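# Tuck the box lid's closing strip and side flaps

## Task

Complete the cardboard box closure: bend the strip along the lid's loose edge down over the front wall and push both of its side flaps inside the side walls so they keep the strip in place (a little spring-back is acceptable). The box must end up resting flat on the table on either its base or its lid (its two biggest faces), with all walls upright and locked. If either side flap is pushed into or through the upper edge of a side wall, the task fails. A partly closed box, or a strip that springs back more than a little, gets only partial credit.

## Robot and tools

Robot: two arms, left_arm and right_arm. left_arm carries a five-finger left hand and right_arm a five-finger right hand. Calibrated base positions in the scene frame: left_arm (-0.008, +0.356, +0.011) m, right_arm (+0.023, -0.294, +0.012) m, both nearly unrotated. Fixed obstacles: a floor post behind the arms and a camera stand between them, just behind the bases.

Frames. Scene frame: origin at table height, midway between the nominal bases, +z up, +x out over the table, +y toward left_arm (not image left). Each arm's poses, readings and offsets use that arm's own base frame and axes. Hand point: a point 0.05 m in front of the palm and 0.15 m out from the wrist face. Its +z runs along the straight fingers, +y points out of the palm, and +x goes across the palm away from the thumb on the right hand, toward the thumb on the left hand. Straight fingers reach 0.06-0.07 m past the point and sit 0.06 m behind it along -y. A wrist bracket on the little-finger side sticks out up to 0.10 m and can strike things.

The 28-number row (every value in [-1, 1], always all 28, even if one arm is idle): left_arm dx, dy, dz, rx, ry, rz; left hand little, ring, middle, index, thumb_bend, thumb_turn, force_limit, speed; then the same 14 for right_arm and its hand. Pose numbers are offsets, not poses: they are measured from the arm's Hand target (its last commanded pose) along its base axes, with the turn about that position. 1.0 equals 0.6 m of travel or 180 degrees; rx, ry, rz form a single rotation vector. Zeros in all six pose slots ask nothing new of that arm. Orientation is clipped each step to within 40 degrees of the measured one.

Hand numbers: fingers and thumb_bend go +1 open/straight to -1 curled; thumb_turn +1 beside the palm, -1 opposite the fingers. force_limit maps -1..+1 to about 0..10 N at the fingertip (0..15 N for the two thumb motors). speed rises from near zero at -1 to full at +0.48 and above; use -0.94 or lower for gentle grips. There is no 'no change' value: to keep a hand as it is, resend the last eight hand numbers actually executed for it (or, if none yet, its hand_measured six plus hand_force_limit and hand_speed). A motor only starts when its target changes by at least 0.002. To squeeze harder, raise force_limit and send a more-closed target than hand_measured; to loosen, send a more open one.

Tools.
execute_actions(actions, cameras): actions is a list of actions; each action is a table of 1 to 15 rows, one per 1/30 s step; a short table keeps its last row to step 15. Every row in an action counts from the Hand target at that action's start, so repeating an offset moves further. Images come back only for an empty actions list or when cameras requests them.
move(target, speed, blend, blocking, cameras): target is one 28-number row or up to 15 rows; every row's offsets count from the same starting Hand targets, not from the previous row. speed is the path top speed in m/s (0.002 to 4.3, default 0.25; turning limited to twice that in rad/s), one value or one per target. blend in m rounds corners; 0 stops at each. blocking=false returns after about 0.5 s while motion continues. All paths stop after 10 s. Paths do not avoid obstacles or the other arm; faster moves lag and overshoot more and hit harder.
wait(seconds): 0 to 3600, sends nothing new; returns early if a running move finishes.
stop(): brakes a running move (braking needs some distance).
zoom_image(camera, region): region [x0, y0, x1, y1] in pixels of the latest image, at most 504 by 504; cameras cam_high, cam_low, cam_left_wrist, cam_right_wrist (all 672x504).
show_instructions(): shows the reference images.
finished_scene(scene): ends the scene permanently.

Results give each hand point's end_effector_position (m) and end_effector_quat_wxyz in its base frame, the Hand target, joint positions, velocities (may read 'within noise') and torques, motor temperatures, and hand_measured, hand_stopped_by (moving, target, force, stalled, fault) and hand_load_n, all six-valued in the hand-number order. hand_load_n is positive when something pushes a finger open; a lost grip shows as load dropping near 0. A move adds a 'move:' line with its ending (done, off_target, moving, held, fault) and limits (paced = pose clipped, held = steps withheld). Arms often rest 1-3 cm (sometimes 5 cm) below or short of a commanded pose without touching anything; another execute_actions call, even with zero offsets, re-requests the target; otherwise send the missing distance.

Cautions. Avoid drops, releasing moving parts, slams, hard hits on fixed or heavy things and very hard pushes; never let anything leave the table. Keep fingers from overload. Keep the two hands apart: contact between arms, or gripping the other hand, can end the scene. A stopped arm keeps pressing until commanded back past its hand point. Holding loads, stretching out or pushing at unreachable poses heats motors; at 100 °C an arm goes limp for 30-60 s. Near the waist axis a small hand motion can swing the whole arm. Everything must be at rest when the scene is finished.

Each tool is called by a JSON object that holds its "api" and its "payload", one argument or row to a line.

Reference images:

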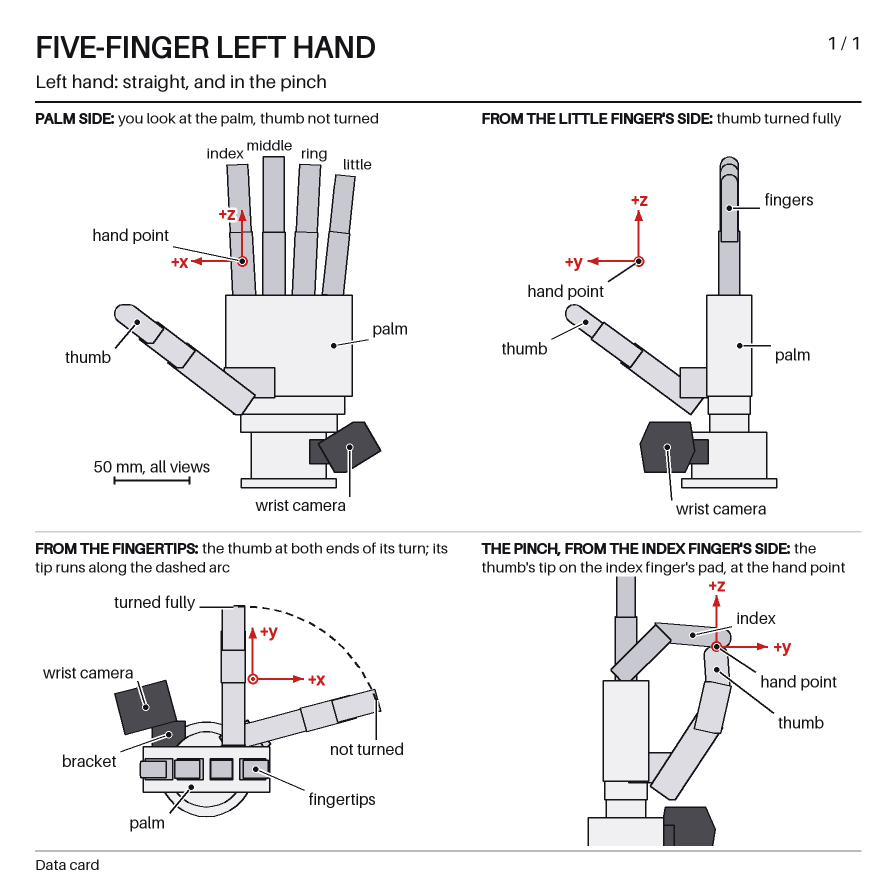

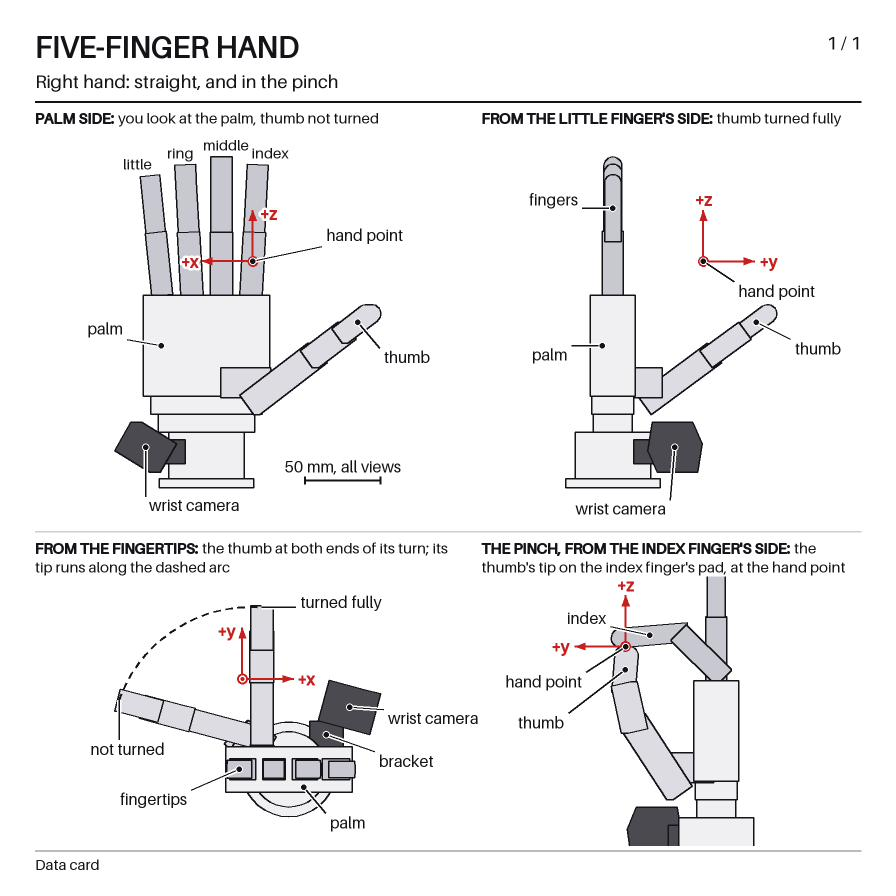

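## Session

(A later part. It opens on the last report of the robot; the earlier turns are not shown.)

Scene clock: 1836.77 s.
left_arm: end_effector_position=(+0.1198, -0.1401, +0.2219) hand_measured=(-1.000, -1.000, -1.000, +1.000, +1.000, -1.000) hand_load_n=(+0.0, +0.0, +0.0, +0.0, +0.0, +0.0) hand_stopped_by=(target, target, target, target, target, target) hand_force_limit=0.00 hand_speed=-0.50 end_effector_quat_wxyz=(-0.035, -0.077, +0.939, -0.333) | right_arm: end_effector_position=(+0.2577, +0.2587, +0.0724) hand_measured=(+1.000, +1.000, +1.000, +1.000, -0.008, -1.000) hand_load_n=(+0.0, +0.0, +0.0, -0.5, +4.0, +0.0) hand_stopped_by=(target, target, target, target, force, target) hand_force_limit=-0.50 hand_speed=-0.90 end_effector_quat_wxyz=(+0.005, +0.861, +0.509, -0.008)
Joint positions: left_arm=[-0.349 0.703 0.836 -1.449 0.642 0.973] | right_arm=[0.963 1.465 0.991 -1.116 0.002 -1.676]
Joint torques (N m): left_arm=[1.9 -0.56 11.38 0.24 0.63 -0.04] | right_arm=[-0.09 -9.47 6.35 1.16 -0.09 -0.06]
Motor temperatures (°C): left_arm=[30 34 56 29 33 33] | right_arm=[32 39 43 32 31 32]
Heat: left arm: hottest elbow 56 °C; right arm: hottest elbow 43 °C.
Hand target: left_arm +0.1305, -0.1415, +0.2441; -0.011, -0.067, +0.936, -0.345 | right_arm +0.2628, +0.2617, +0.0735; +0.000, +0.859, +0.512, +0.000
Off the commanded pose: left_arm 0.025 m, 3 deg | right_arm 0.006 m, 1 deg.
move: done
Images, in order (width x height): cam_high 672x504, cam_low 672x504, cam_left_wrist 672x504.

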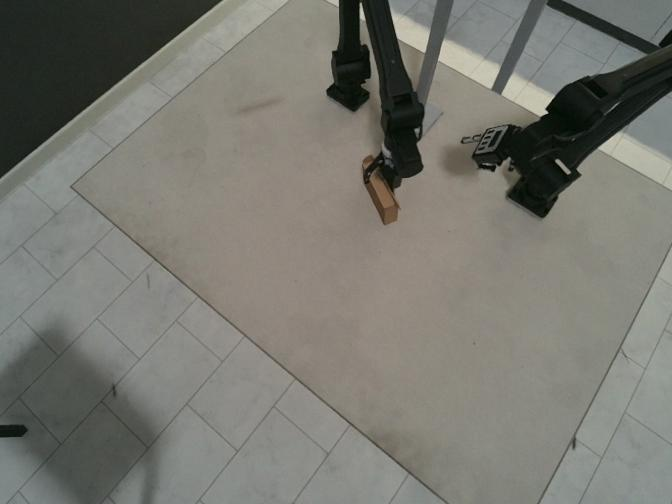

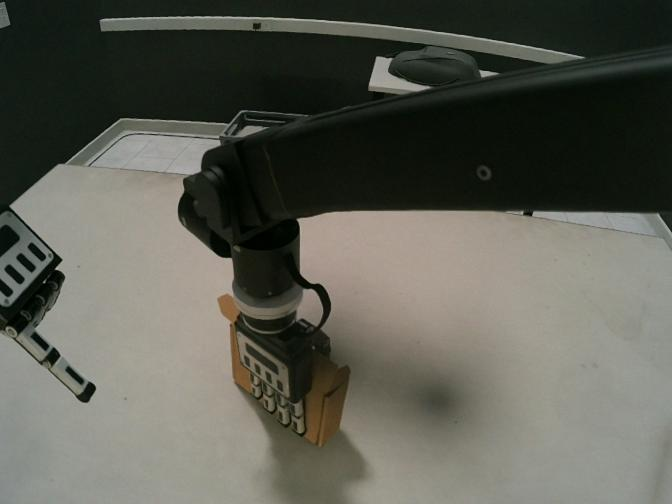

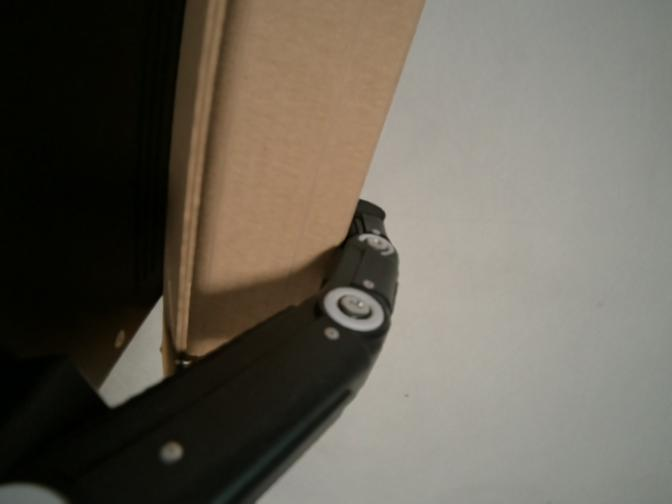

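{"api": "move", "payload": {
  "target": [
    [0.194,-0.042,-0.06,0,0,0.078,-1,1,-1,-1,1,-1,0,-0.5,0,0,0,0,0,0,1,1,1,1,-0.3,-1,-0.5,-0.9]
  ],
  "speed": 0.12,
  "cameras": ["cam_low","cam_high","cam_right_wrist"]
}}

{"api": "zoom_image", "payload": {
  "camera": "cam_high",
  "region": [345, 145, 465, 245]
}}

{"api": "zoom_image", "payload": {
  "camera": "cam_low",
  "region": [100, 220, 300, 420]
}}

Scene clock: 1861.77 s.
left_arm: end_effector_position=(+0.2247, -0.1620, +0.1827) hand_measured=(-1.000, +1.000, -1.000, -1.000, +1.000, -1.000) hand_load_n=(+0.0, +0.0, +0.0, +0.0, +0.0, +0.0) hand_stopped_by=(target, target, target, target, target, target) hand_force_limit=0.00 hand_speed=-0.50 end_effector_quat_wxyz=(+0.000, -0.182, +0.927, -0.329) | right_arm: end_effector_position=(+0.2577, +0.2587, +0.0724) hand_measured=(+1.000, +1.000, +1.000, +1.000, -0.008, -1.000) hand_load_n=(+0.0, +0.0, +0.0, +0.0, +4.0, +0.0) hand_stopped_by=(target, target, target, target, force, target) hand_force_limit=-0.50 hand_speed=-0.90 end_effector_quat_wxyz=(+0.005, +0.861, +0.509, -0.008)
Joint positions: left_arm=[-0.295 0.949 0.843 -1.109 0.581 0.782] | right_arm=[0.963 1.465 0.991 -1.116 0.002 -1.676]
Joint torques (N m): left_arm=[1.67 -4.07 11.81 1.24 0.26 -0.39] | right_arm=[-0.09 -9.47 6.35 1.14 -0.09 -0.06]
Motor temperatures (°C): left_arm=[30 34 58 29 33 33] | right_arm=[32 39 43 32 31 32]
Heat: left arm: hottest elbow 58 °C; right arm: hottest elbow 43 °C.
Hand target: left_arm +0.2469, -0.1667, +0.2083; +0.031, -0.181, +0.921, -0.344 | right_arm +0.2628, +0.2617, +0.0735; +0.000, +0.859, +0.512, +0.000
Off the commanded pose: left_arm 0.034 m, 4 deg | right_arm 0.006 m, 1 deg.
move: off_target (left_arm)
Images, in order (width x height): cam_high 672x504, cam_low 672x504, cam_right_wrist 672x504.

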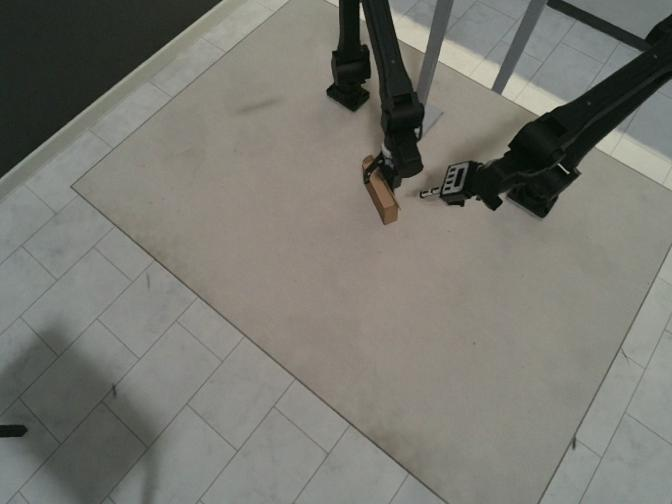

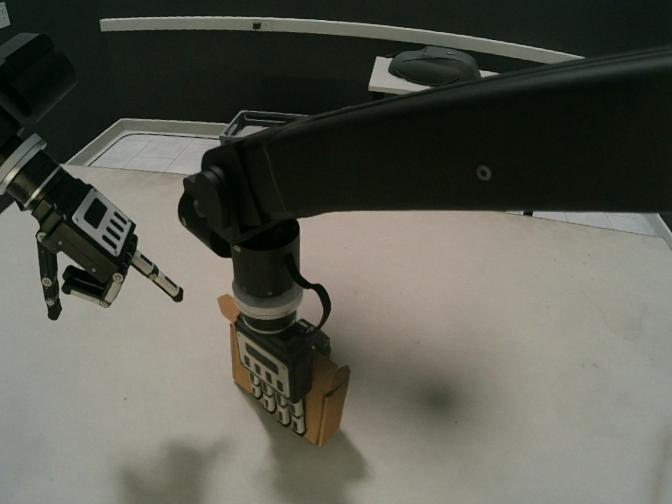

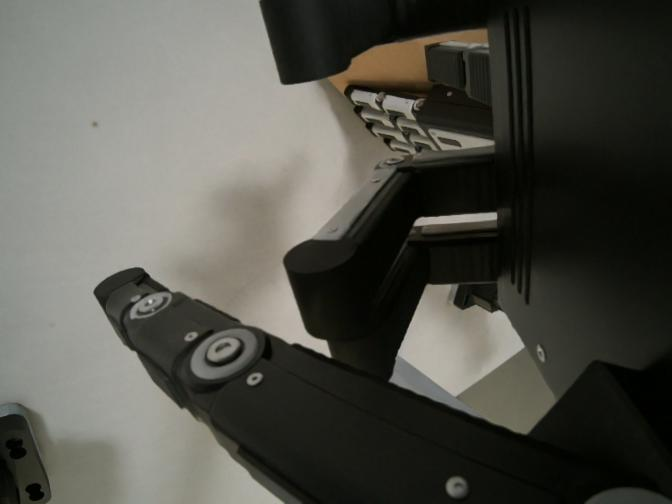

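Scaled by 4.200 from the camera's image (finer frame: 960x720).

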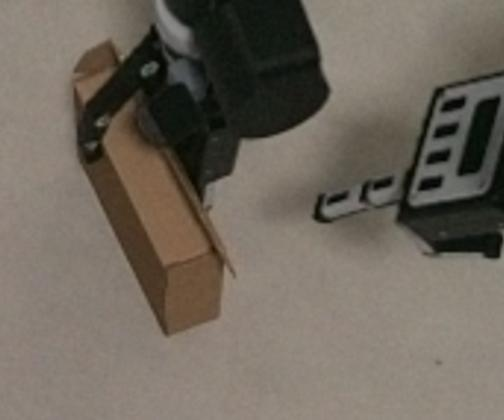

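Scaled by 2.520 from the camera's image (finer frame: 960x720).

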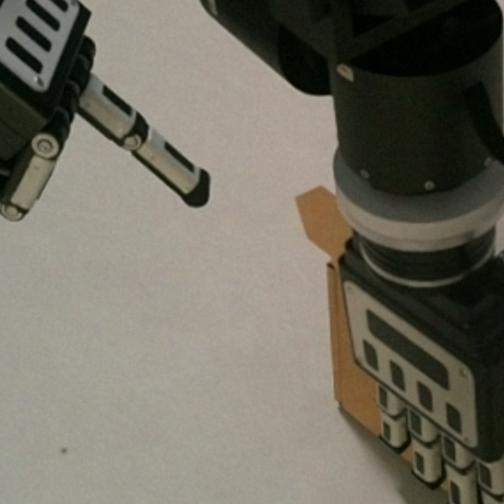

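{"api": "execute_actions", "payload": {
  "actions": [],
  "cameras": ["cam_high","cam_low","cam_left_wrist","cam_right_wrist"]
}}

Scene clock: 1888.93 s.
left_arm: end_effector_position=(+0.2247, -0.1621, +0.1827) hand_measured=(-1.000, +1.000, -1.000, -1.000, +1.000, -1.000) hand_load_n=(+0.0, +0.0, +0.0, +0.0, +0.0, +0.0) hand_stopped_by=(target, target, target, target, target, target) hand_force_limit=0.00 hand_speed=-0.50 end_effector_quat_wxyz=(+0.000, -0.182, +0.927, -0.329) | right_arm: end_effector_position=(+0.2577, +0.2587, +0.0724) hand_measured=(+1.000, +1.000, +1.000, +1.000, -0.008, -1.000) hand_load_n=(+0.0, +0.0, +0.0, +0.0, +4.0, +0.5) hand_stopped_by=(target, target, target, target, force, target) hand_force_limit=-0.50 hand_speed=-0.90 end_effector_quat_wxyz=(+0.005, +0.861, +0.509, -0.008)
Joint positions: left_arm=[-0.295 0.949 0.843 -1.109 0.581 0.781] | right_arm=[0.963 1.465 0.991 -1.116 0.002 -1.676]
Joint velocities: within noise
Joint torques (N m): left_arm=[1.67 -4.07 11.81 1.24 0.26 -0.38] | right_arm=[-0.09 -9.41 6.37 1.13 -0.09 -0.06]
Motor temperatures (°C): left_arm=[30 34 61 29 32 33] | right_arm=[32 38 43 32 31 32]
Heat: left arm: hottest elbow 61 °C; right arm: hottest elbow 43 °C.
Hand target: left_arm +0.2469, -0.1667, +0.2083; +0.031, -0.181, +0.921, -0.344 | right_arm +0.2628, +0.2617, +0.0735; +0.000, +0.859, +0.512, +0.000
Off the commanded pose: left_arm 0.034 m, 4 deg | right_arm 0.006 m, 1 deg.

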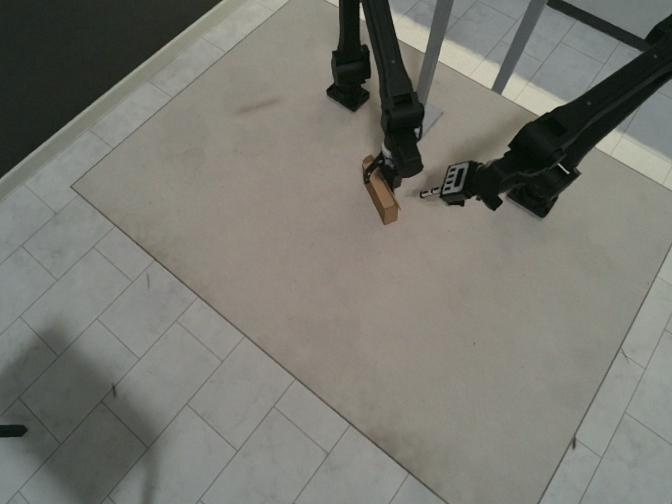

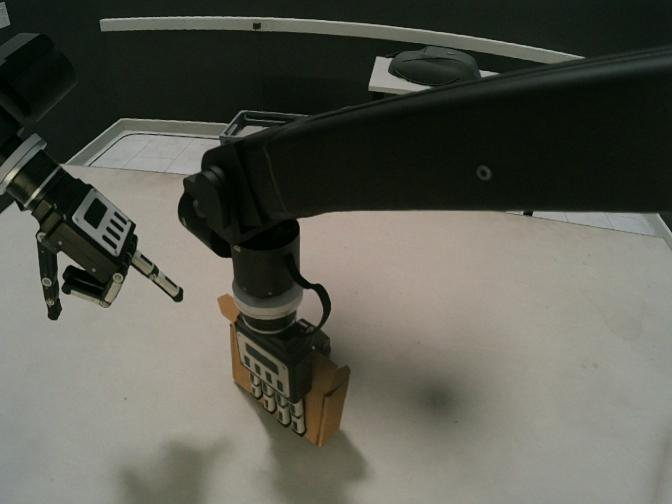

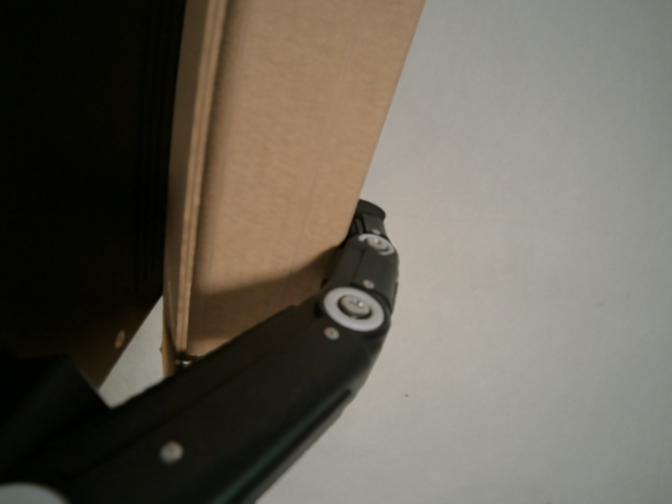

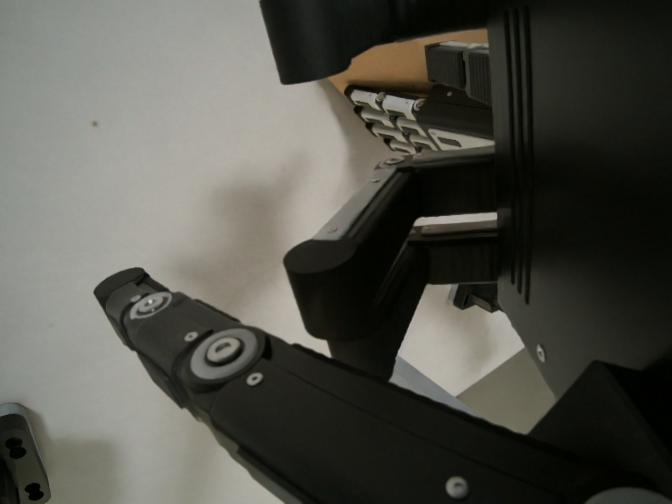

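{"api": "zoom_image", "payload": {
  "camera": "cam_low",
  "region": [110, 230, 350, 450]
}}

{"api": "zoom_image", "payload": {
  "camera": "cam_high",
  "region": [340, 130, 460, 230]
}}

Scaled by 2.100 from the camera's image (finer frame: 960x720).

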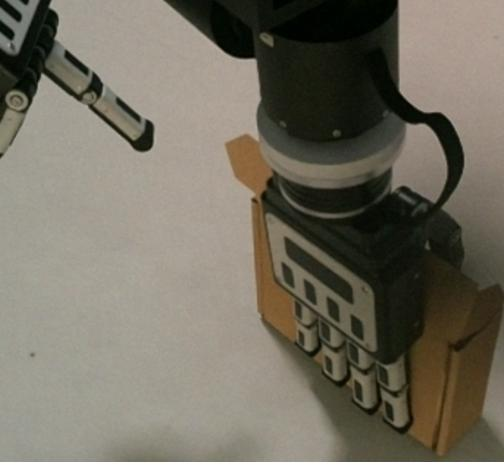

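Scaled by 4.200 from the camera's image (finer frame: 960x720).

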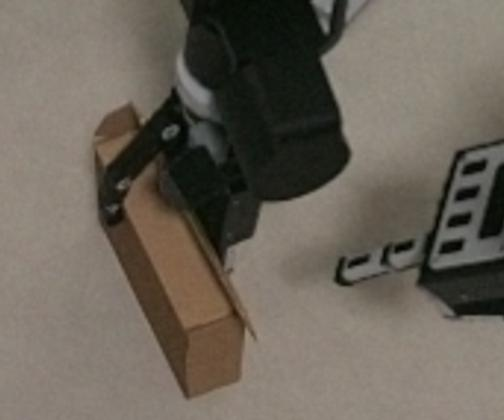

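{"api": "move", "payload": {
  "target": [0.055,-0.015,-0.06,0,0,0,-1,1,-1,-1,1,-1,0,-0.5,0,0,0,0,0,0,1,1,1,1,-0.3,-1,-0.5,-0.9],
  "speed": 0.06,
  "cameras": ["cam_high","cam_low"]
}}

{"api": "zoom_image", "payload": {
  "camera": "cam_low",
  "region": [110, 230, 350, 450]
}}

{"api": "zoom_image", "payload": {
  "camera": "cam_high",
  "region": [340, 130, 460, 230]
}}

Scene clock: 1907.00 s.
left_arm: end_effector_position=(+0.2623, -0.1735, +0.1573) hand_measured=(-1.000, +1.000, -1.000, -1.000, +1.000, -1.000) hand_load_n=(+0.0, +0.0, +0.0, +0.0, +0.0, +0.0) hand_stopped_by=(target, target, target, target, target, target) hand_force_limit=0.00 hand_speed=-0.50 end_effector_quat_wxyz=(+0.010, -0.178, +0.926, -0.334) | right_arm: end_effector_position=(+0.2577, +0.2587, +0.0724) hand_measured=(+1.000, +1.000, +1.000, +1.000, -0.008, -1.000) hand_load_n=(+0.0, +0.0, +0.0, +0.5, +4.0, +0.0) hand_stopped_by=(target, target, target, target, force, target) hand_force_limit=-0.50 hand_speed=-0.90 end_effector_quat_wxyz=(+0.005, +0.861, +0.509, -0.008)
Joint positions: left_arm=[-0.295 1.062 0.843 -0.972 0.581 0.781] | right_arm=[0.963 1.465 0.991 -1.116 0.002 -1.676]
Joint torques (N m): left_arm=[1.85 -5.36 10.1 1.25 0.28 -0.35] | right_arm=[-0.15 -9.47 6.37 1.14 -0.09 -0.06]
Motor temperatures (°C): left_arm=[30 34 62 29 32 33] | right_arm=[32 38 43 32 31 32]
Heat: left arm: hottest elbow 62 °C; right arm: hottest elbow 43 °C.
Hand target: left_arm +0.2799, -0.1757, +0.1722; +0.031, -0.181, +0.921, -0.344 | right_arm +0.2628, +0.2617, +0.0735; +0.000, +0.859, +0.512, +0.000
Off the commanded pose: left_arm 0.023 m, 3 deg | right_arm 0.006 m, 1 deg.
move: off_target (left_arm)

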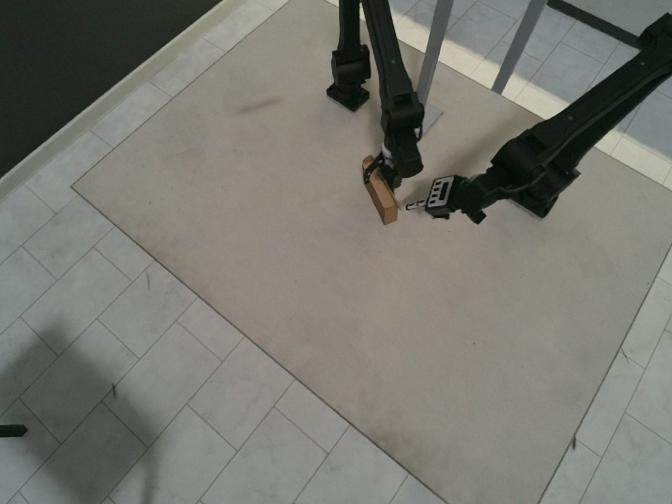

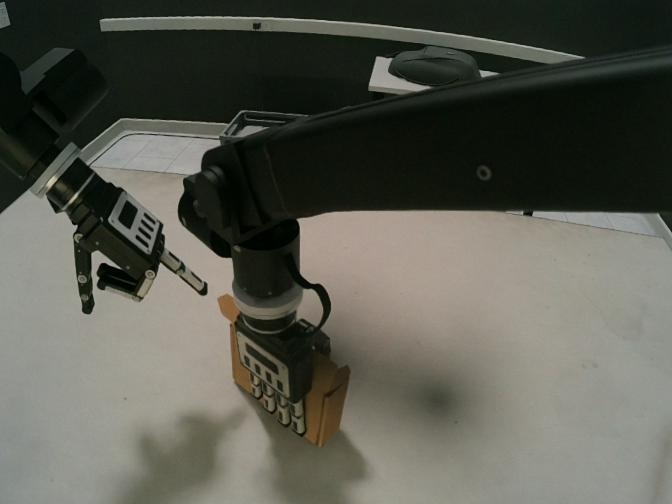

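Scaled by 2.100 from the camera's image (finer frame: 960x720).

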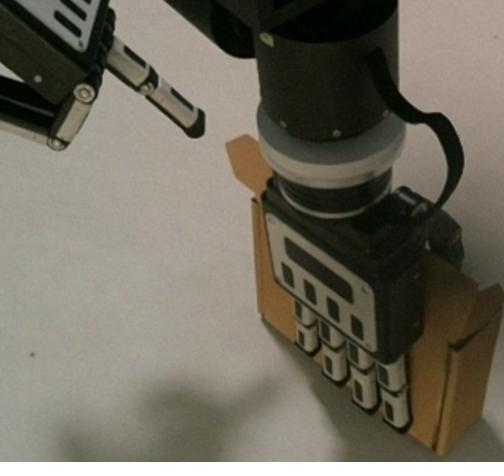

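Scaled by 4.200 from the camera's image (finer frame: 960x720).

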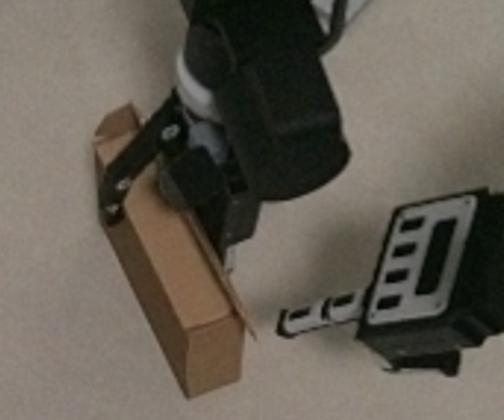

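{"api": "move", "payload": {
  "target": [-0.002,-0.010,-0.04,0,0,0,-1,1,-1,-1,1,-1,0,-0.5,0,0,0,0,0,0,1,1,1,1,-0.3,-1,-0.5,-0.9],
  "speed": 0.06,
  "cameras": ["cam_high","cam_low"]
}}

{"api": "zoom_image", "payload": {
  "camera": "cam_low",
  "region": [110, 230, 350, 450]
}}

{"api": "zoom_image", "payload": {
  "camera": "cam_high",
  "region": [340, 130, 460, 230]
}}

Scene clock: 1919.00 s.
left_arm: end_effector_position=(+0.2786, -0.1780, +0.1513) hand_measured=(-1.000, +1.000, -1.000, -1.000, +1.000, -1.000) hand_load_n=(+0.0, +0.0, +0.0, +0.0, +0.0, +0.0) hand_stopped_by=(target, target, target, target, target, target) hand_force_limit=0.00 hand_speed=-0.50 end_effector_quat_wxyz=(+0.032, -0.179, +0.921, -0.343) | right_arm: end_effector_position=(+0.2577, +0.2587, +0.0724) hand_measured=(+1.000, +1.000, +1.000, +1.000, -0.008, -1.000) hand_load_n=(+0.0, +0.0, +0.0, +0.0, +4.0, +0.5) hand_stopped_by=(target, target, target, target, force, target) hand_force_limit=-0.50 hand_speed=-0.90 end_effector_quat_wxyz=(+0.005, +0.861, +0.509, -0.008)
Joint positions: left_arm=[-0.295 1.076 0.831 -0.889 0.572 0.763] | right_arm=[0.963 1.465 0.991 -1.116 0.002 -1.676]
Joint torques (N m): left_arm=[0.15 -5.36 7.2 1.37 0.24 -0.37] | right_arm=[-0.09 -9.41 6.37 1.16 -0.09 -0.06]
Motor temperatures (°C): left_arm=[30 34 61 29 32 33] | right_arm=[32 38 43 32 31 32]
Heat: left arm: hottest elbow 61 °C; right arm: hottest elbow 43 °C.
Hand target: left_arm +0.2787, -0.1817, +0.1481; +0.031, -0.181, +0.921, -0.344 | right_arm +0.2628, +0.2617, +0.0735; +0.000, +0.859, +0.512, +0.000
Off the commanded pose: left_arm 0.005 m, 0 deg | right_arm 0.006 m, 1 deg.
move: done

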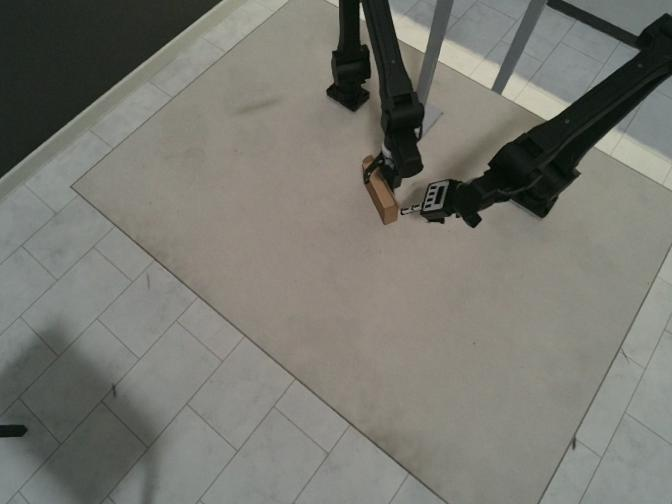

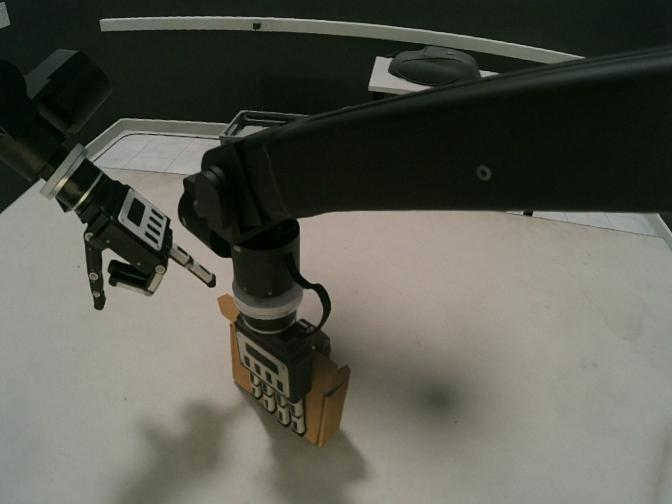

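Scaled by 2.100 from the camera's image (finer frame: 960x720).

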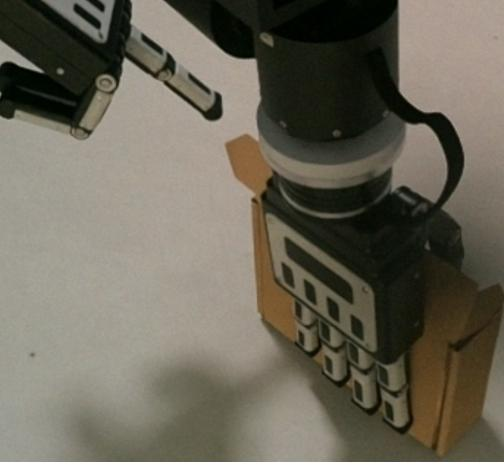

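Scaled by 4.200 from the camera's image (finer frame: 960x720).

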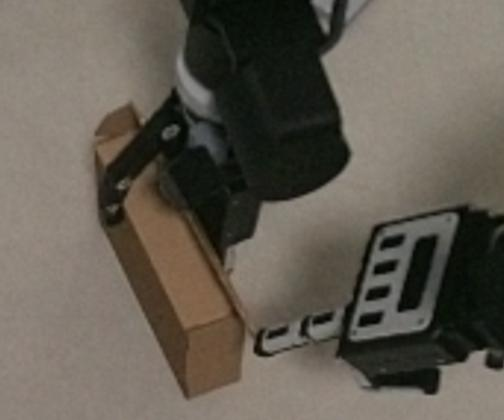

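{"api": "move", "payload": {
  "target": [-0.028,-0.003,-0.025,0,0,0,-1,1,-1,-1,1,-1,0,-0.5,0,0,0,0,0,0,1,1,1,1,-0.3,-1,-0.5,-0.9],
  "speed": 0.06,
  "cameras": ["cam_high","cam_low"]
}}

{"api": "zoom_image", "payload": {
  "camera": "cam_low",
  "region": [160, 230, 280, 340]
}}

{"api": "zoom_image", "payload": {
  "camera": "cam_high",
  "region": [370, 170, 430, 230]
}}

Scene clock: 1930.17 s.
left_arm: end_effector_position=(+0.2618, -0.1795, +0.1310) hand_measured=(-1.000, +1.000, -1.000, -1.000, +1.000, -1.000) hand_load_n=(+0.0, +0.0, +0.0, +0.5, -0.5, +0.0) hand_stopped_by=(target, target, target, target, target, target) hand_force_limit=0.00 hand_speed=-0.50 end_effector_quat_wxyz=(+0.025, -0.182, +0.922, -0.339) | right_arm: end_effector_position=(+0.2577, +0.2587, +0.0724) hand_measured=(+1.000, +1.000, +1.000, +1.000, -0.008, -1.000) hand_load_n=(+0.0, +0.0, +0.0, +0.0, +4.0, +0.0) hand_stopped_by=(target, target, target, target, force, target) hand_force_limit=-0.50 hand_speed=-0.90 end_effector_quat_wxyz=(+0.005, +0.861, +0.509, -0.008)
Joint positions: left_arm=[-0.316 1.057 0.764 -0.846 0.563 0.738] | right_arm=[0.963 1.465 0.991 -1.116 0.002 -1.676]
Joint torques (N m): left_arm=[-0.03 -6.36 7.2 1.37 0.23 -0.37] | right_arm=[-0.09 -9.47 6.37 1.14 -0.09 -0.06]
Motor temperatures (°C): left_arm=[30 34 58 29 32 33] | right_arm=[32 38 43 32 31 32]
Heat: left arm: hottest elbow 58 °C; right arm: hottest elbow 43 °C.
Hand target: left_arm +0.2618, -0.1835, +0.1332; +0.031, -0.181, +0.921, -0.344 | right_arm +0.2628, +0.2617, +0.0735; +0.000, +0.859, +0.512, +0.000
Off the commanded pose: left_arm 0.004 m, 1 deg | right_arm 0.006 m, 1 deg.
move: done

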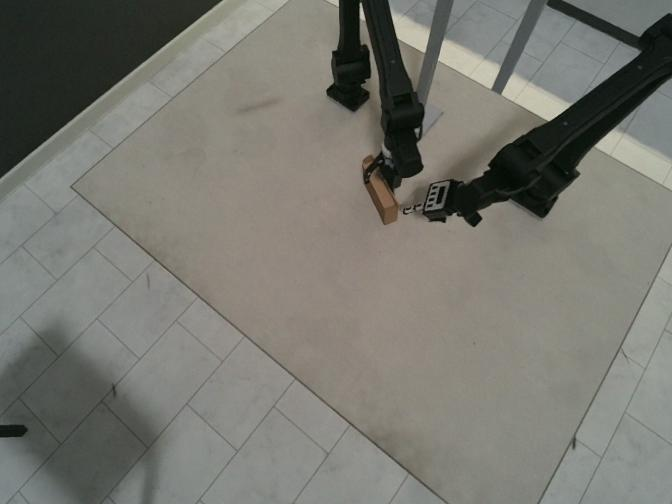

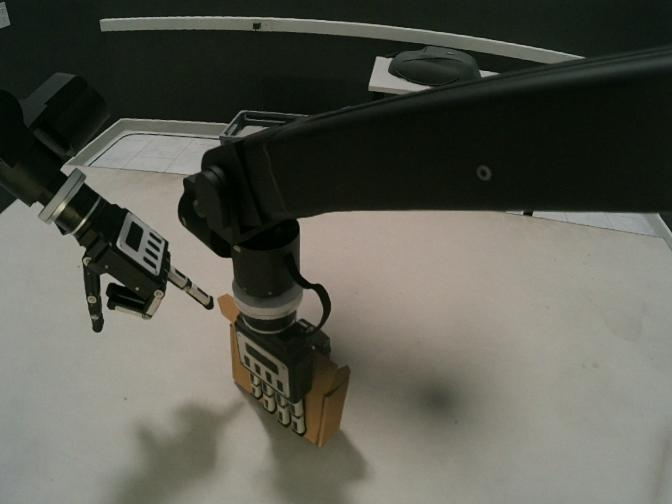

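Scaled by 4.200 from the camera's image (finer frame: 960x720).

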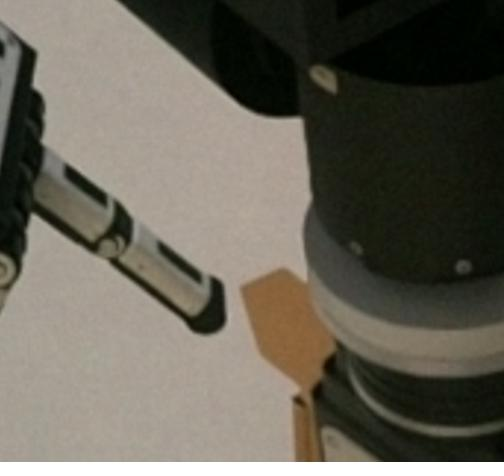

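Scaled by 8.400 from the camera's image (finer frame: 960x720).

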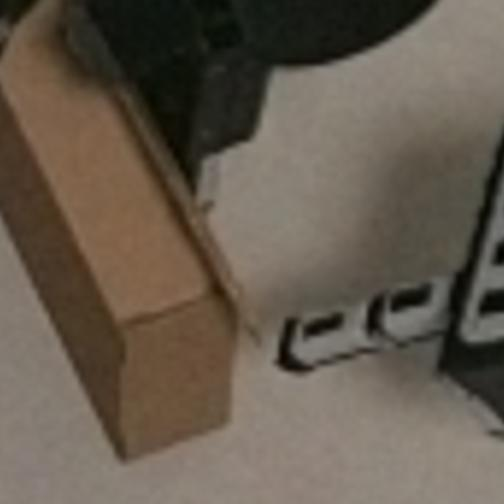

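{"api": "move", "payload": {
  "target": [-0.007,-0.010,0.035,0,0,0,-1,1,-1,-1,1,-1,0,-0.5,0,0,0,0,0,0,1,1,1,1,-0.3,-1,-0.5,-0.9],
  "speed": 0.06,
  "cameras": ["cam_high","cam_low"]
}}

{"api": "zoom_image", "payload": {
  "camera": "cam_low",
  "region": [160, 230, 280, 340]
}}

{"api": "zoom_image", "payload": {
  "camera": "cam_high",
  "region": [370, 170, 430, 230]
}}

Scene clock: 1945.63 s.
left_arm: end_effector_position=(+0.2509, -0.1831, +0.1374) hand_measured=(-1.000, +1.000, -1.000, -1.000, +1.000, -1.000) hand_load_n=(+0.0, -0.5, +0.0, +0.0, +0.0, +0.0) hand_stopped_by=(target, target, target, target, target, target) hand_force_limit=0.00 hand_speed=-0.50 end_effector_quat_wxyz=(+0.021, -0.184, +0.923, -0.336) | right_arm: end_effector_position=(+0.2577, +0.2587, +0.0724) hand_measured=(+1.000, +1.000, +1.000, +1.000, -0.008, -1.000) hand_load_n=(+0.0, +0.0, +0.0, +0.0, +4.0, +0.0) hand_stopped_by=(target, target, target, target, force, target) hand_force_limit=-0.50 hand_speed=-0.90 end_effector_quat_wxyz=(+0.005, +0.861, +0.509, -0.008)
Joint positions: left_arm=[-0.341 1.029 0.764 -0.872 0.552 0.712] | right_arm=[0.963 1.465 0.991 -1.116 0.002 -1.676]
Joint torques (N m): left_arm=[-0.03 -5.83 9.91 0.51 0.22 -0.37] | right_arm=[-0.15 -9.41 6.37 1.14 -0.09 -0.05]
Motor temperatures (°C): left_arm=[30 34 56 29 32 33] | right_arm=[32 38 43 32 31 32]
Heat: left arm: hottest elbow 56 °C; right arm: hottest elbow 43 °C.
Hand target: left_arm +0.2577, -0.1895, +0.1542; +0.031, -0.181, +0.921, -0.344 | right_arm +0.2628, +0.2617, +0.0735; +0.000, +0.859, +0.512, +0.000
Off the commanded pose: left_arm 0.019 m, 1 deg | right_arm 0.006 m, 1 deg.
move: off_target (left_arm)

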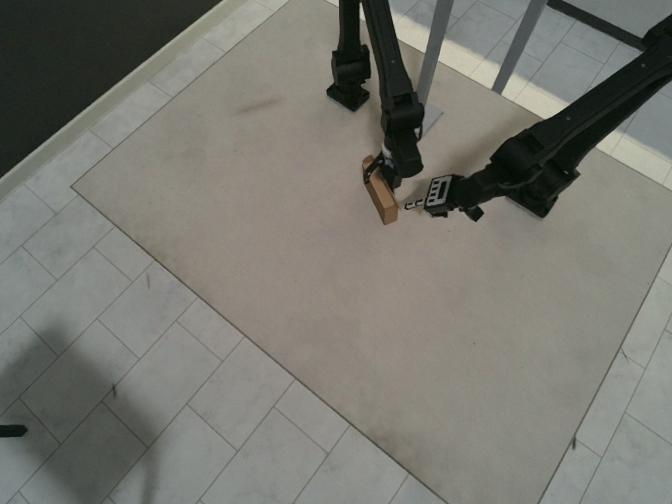

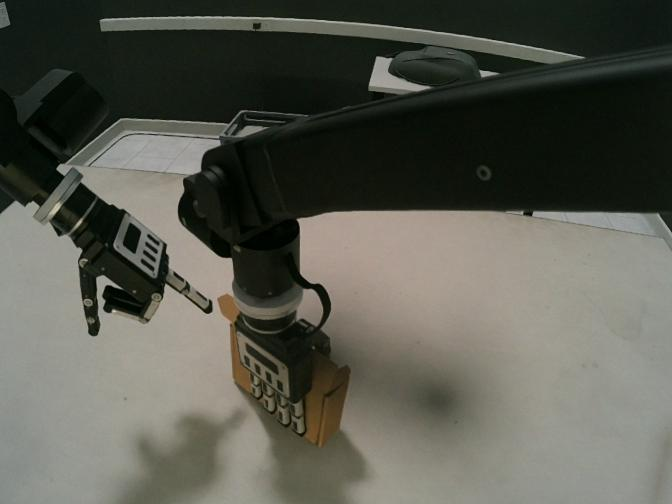

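Scaled by 4.200 from the camera's image (finer frame: 960x720).

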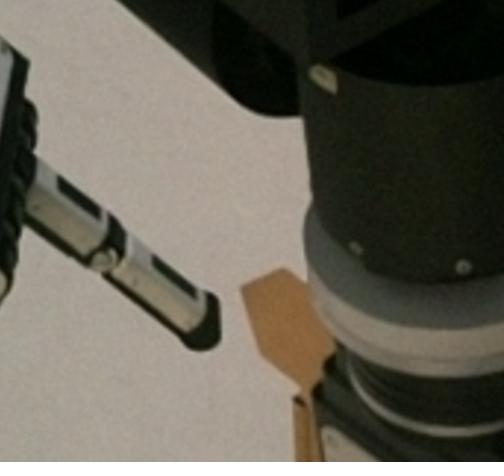

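Scaled by 8.400 from the camera's image (finer frame: 960x720).

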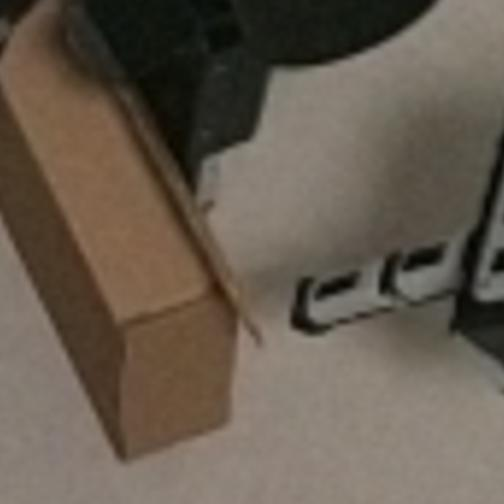

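{"api": "move", "payload": {
  "target": [0.032,-0.010,0.00,0,0,0,-1,1,-1,-1,1,-1,0,-0.5,0,0,0,0,0,0,1,1,1,1,-0.3,-1,-0.5,-0.9],
  "speed": 0.06,
  "cameras": ["cam_high","cam_low"]
}}

{"api": "zoom_image", "payload": {
  "camera": "cam_low",
  "region": [160, 230, 280, 340]
}}

{"api": "zoom_image", "payload": {
  "camera": "cam_high",
  "region": [370, 170, 430, 230]
}}

Scene clock: 1958.67 s.
left_arm: end_effector_position=(+0.2561, -0.1849, +0.1305) hand_measured=(-1.000, +1.000, -1.000, -1.000, +1.000, -1.000) hand_load_n=(+0.0, -0.5, +0.0, +0.0, +0.0, +0.0) hand_stopped_by=(target, target, target, target, target, target) hand_force_limit=0.00 hand_speed=-0.50 end_effector_quat_wxyz=(+0.008, -0.189, +0.925, -0.329) | right_arm: end_effector_position=(+0.2577, +0.2587, +0.0724) hand_measured=(+1.000, +1.000, +1.000, +1.000, -0.008, -1.000) hand_load_n=(+0.0, +0.0, +0.0, +0.0, +4.0, +0.0) hand_stopped_by=(target, target, target, target, force, target) hand_force_limit=-0.50 hand_speed=-0.90 end_effector_quat_wxyz=(+0.005, +0.861, +0.509, -0.008)
Joint positions: left_arm=[-0.341 1.075 0.778 -0.872 0.552 0.711] | right_arm=[0.963 1.465 0.991 -1.116 0.002 -1.676]
Joint torques (N m): left_arm=[0.32 -5.48 11.43 1.06 0.31 -0.33] | right_arm=[-0.09 -9.47 6.37 1.16 -0.09 -0.06]
Motor temperatures (°C): left_arm=[30 34 56 29 32 33] | right_arm=[32 38 43 32 31 32]
Heat: left arm: hottest elbow 56 °C; right arm: hottest elbow 43 °C.
Hand target: left_arm +0.2769, -0.1955, +0.1542; +0.031, -0.181, +0.921, -0.344 | right_arm +0.2628, +0.2617, +0.0735; +0.000, +0.859, +0.512, +0.000
Off the commanded pose: left_arm 0.033 m, 3 deg | right_arm 0.006 m, 1 deg.
move: off_target (left_arm)

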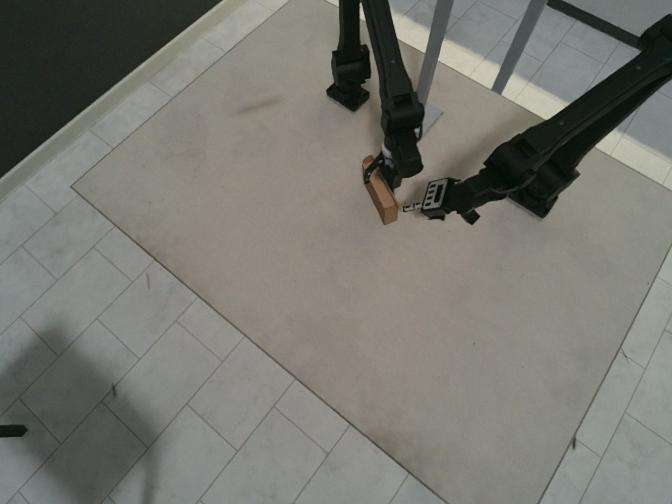

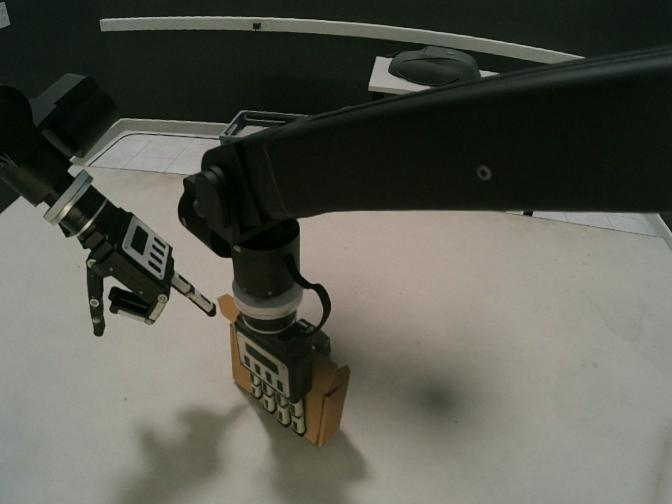

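Scaled by 4.200 from the camera's image (finer frame: 960x720).

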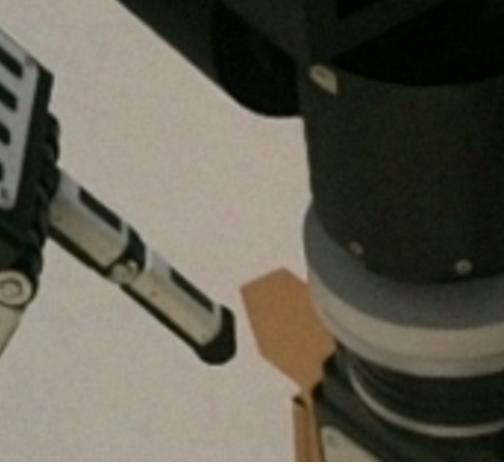

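Scaled by 8.400 from the camera's image (finer frame: 960x720).

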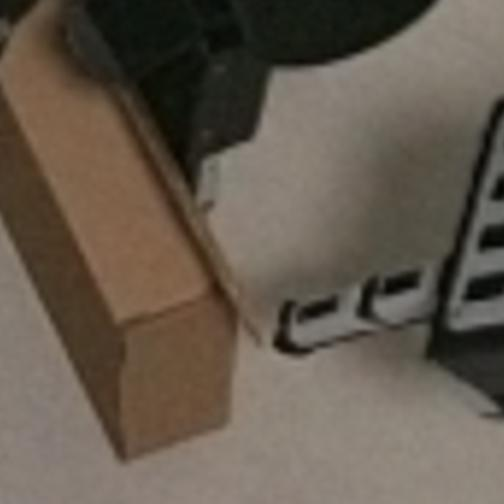

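{"api": "move", "payload": {
  "target": [0.020,-0.010,0.012,0,0,0,-1,1,-1,-1,1,-1,0,-0.5,0,0,0,0,0,0,1,1,1,1,-0.3,-1,-0.5,-0.9],
  "speed": 0.06,
  "cameras": ["cam_high","cam_low"]
}}

{"api": "zoom_image", "payload": {
  "camera": "cam_low",
  "region": [160, 230, 280, 340]
}}

{"api": "zoom_image", "payload": {
  "camera": "cam_high",
  "region": [370, 170, 430, 230]
}}

Scene clock: 1964.03 s.
left_arm: end_effector_position=(+0.2719, -0.1908, +0.1407) hand_measured=(-1.000, +1.000, -1.000, -1.000, +1.000, -1.000) hand_load_n=(+0.0, +0.0, +0.0, +0.0, +0.0, +0.0) hand_stopped_by=(target, target, target, target, target, target) hand_force_limit=0.00 hand_speed=-0.50 end_effector_quat_wxyz=(+0.014, -0.187, +0.924, -0.333) | right_arm: end_effector_position=(+0.2577, +0.2587, +0.0724) hand_measured=(+1.000, +1.000, +1.000, +1.000, -0.008, -1.000) hand_load_n=(+0.0, -0.5, +0.0, +0.0, +4.0, +0.5) hand_stopped_by=(target, target, target, target, force, target) hand_force_limit=-0.50 hand_speed=-0.90 end_effector_quat_wxyz=(+0.005, +0.861, +0.509, -0.008)
Joint positions: left_arm=[-0.342 1.105 0.825 -0.872 0.552 0.71] | right_arm=[0.963 1.465 0.991 -1.116 0.002 -1.676]
Joint torques (N m): left_arm=[-0.03 -5.66 11.25 0.9 0.23 -0.38] | right_arm=[-0.09 -9.47 6.37 1.16 -0.09 -0.06]
Motor temperatures (°C): left_arm=[30 34 56 29 32 33] | right_arm=[32 38 43 32 31 32]
Heat: left arm: hottest elbow 56 °C; right arm: hottest elbow 43 °C.
Hand target: left_arm +0.2889, -0.2015, +0.1614; +0.031, -0.181, +0.921, -0.344 | right_arm +0.2628, +0.2617, +0.0735; +0.000, +0.859, +0.512, +0.000
Off the commanded pose: left_arm 0.029 m, 2 deg | right_arm 0.006 m, 1 deg.
move: off_target (left_arm)

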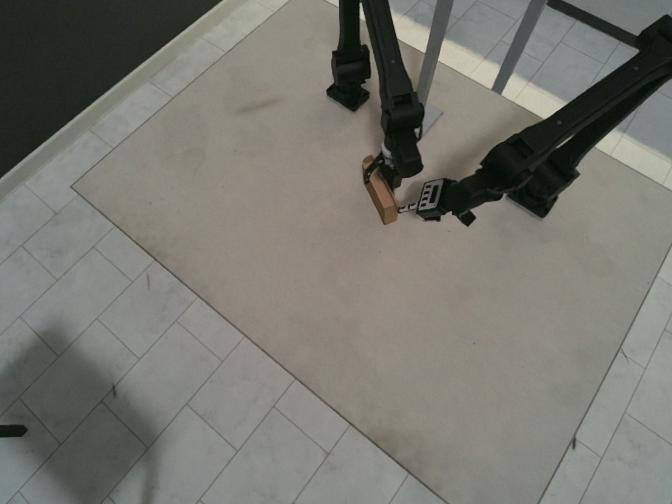

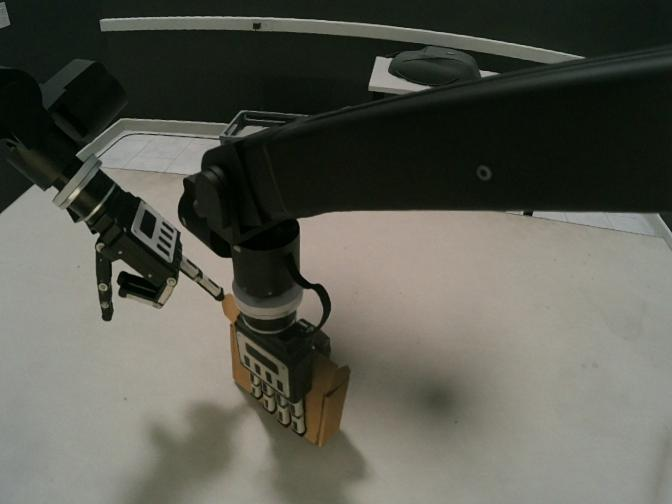

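Scaled by 4.200 from the camera's image (finer frame: 960x720).

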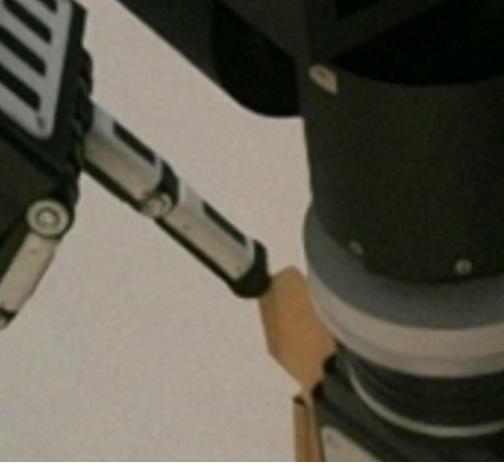

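Scaled by 8.400 from the camera's image (finer frame: 960x720).

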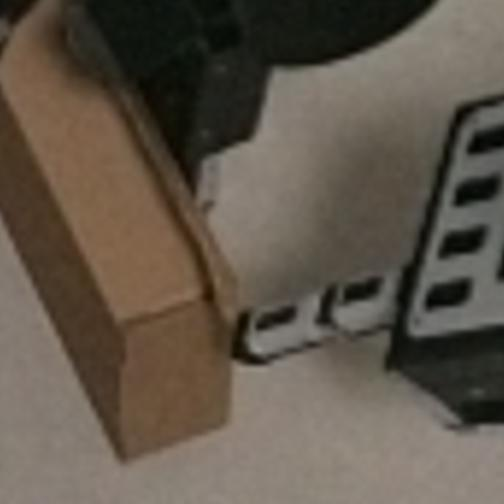

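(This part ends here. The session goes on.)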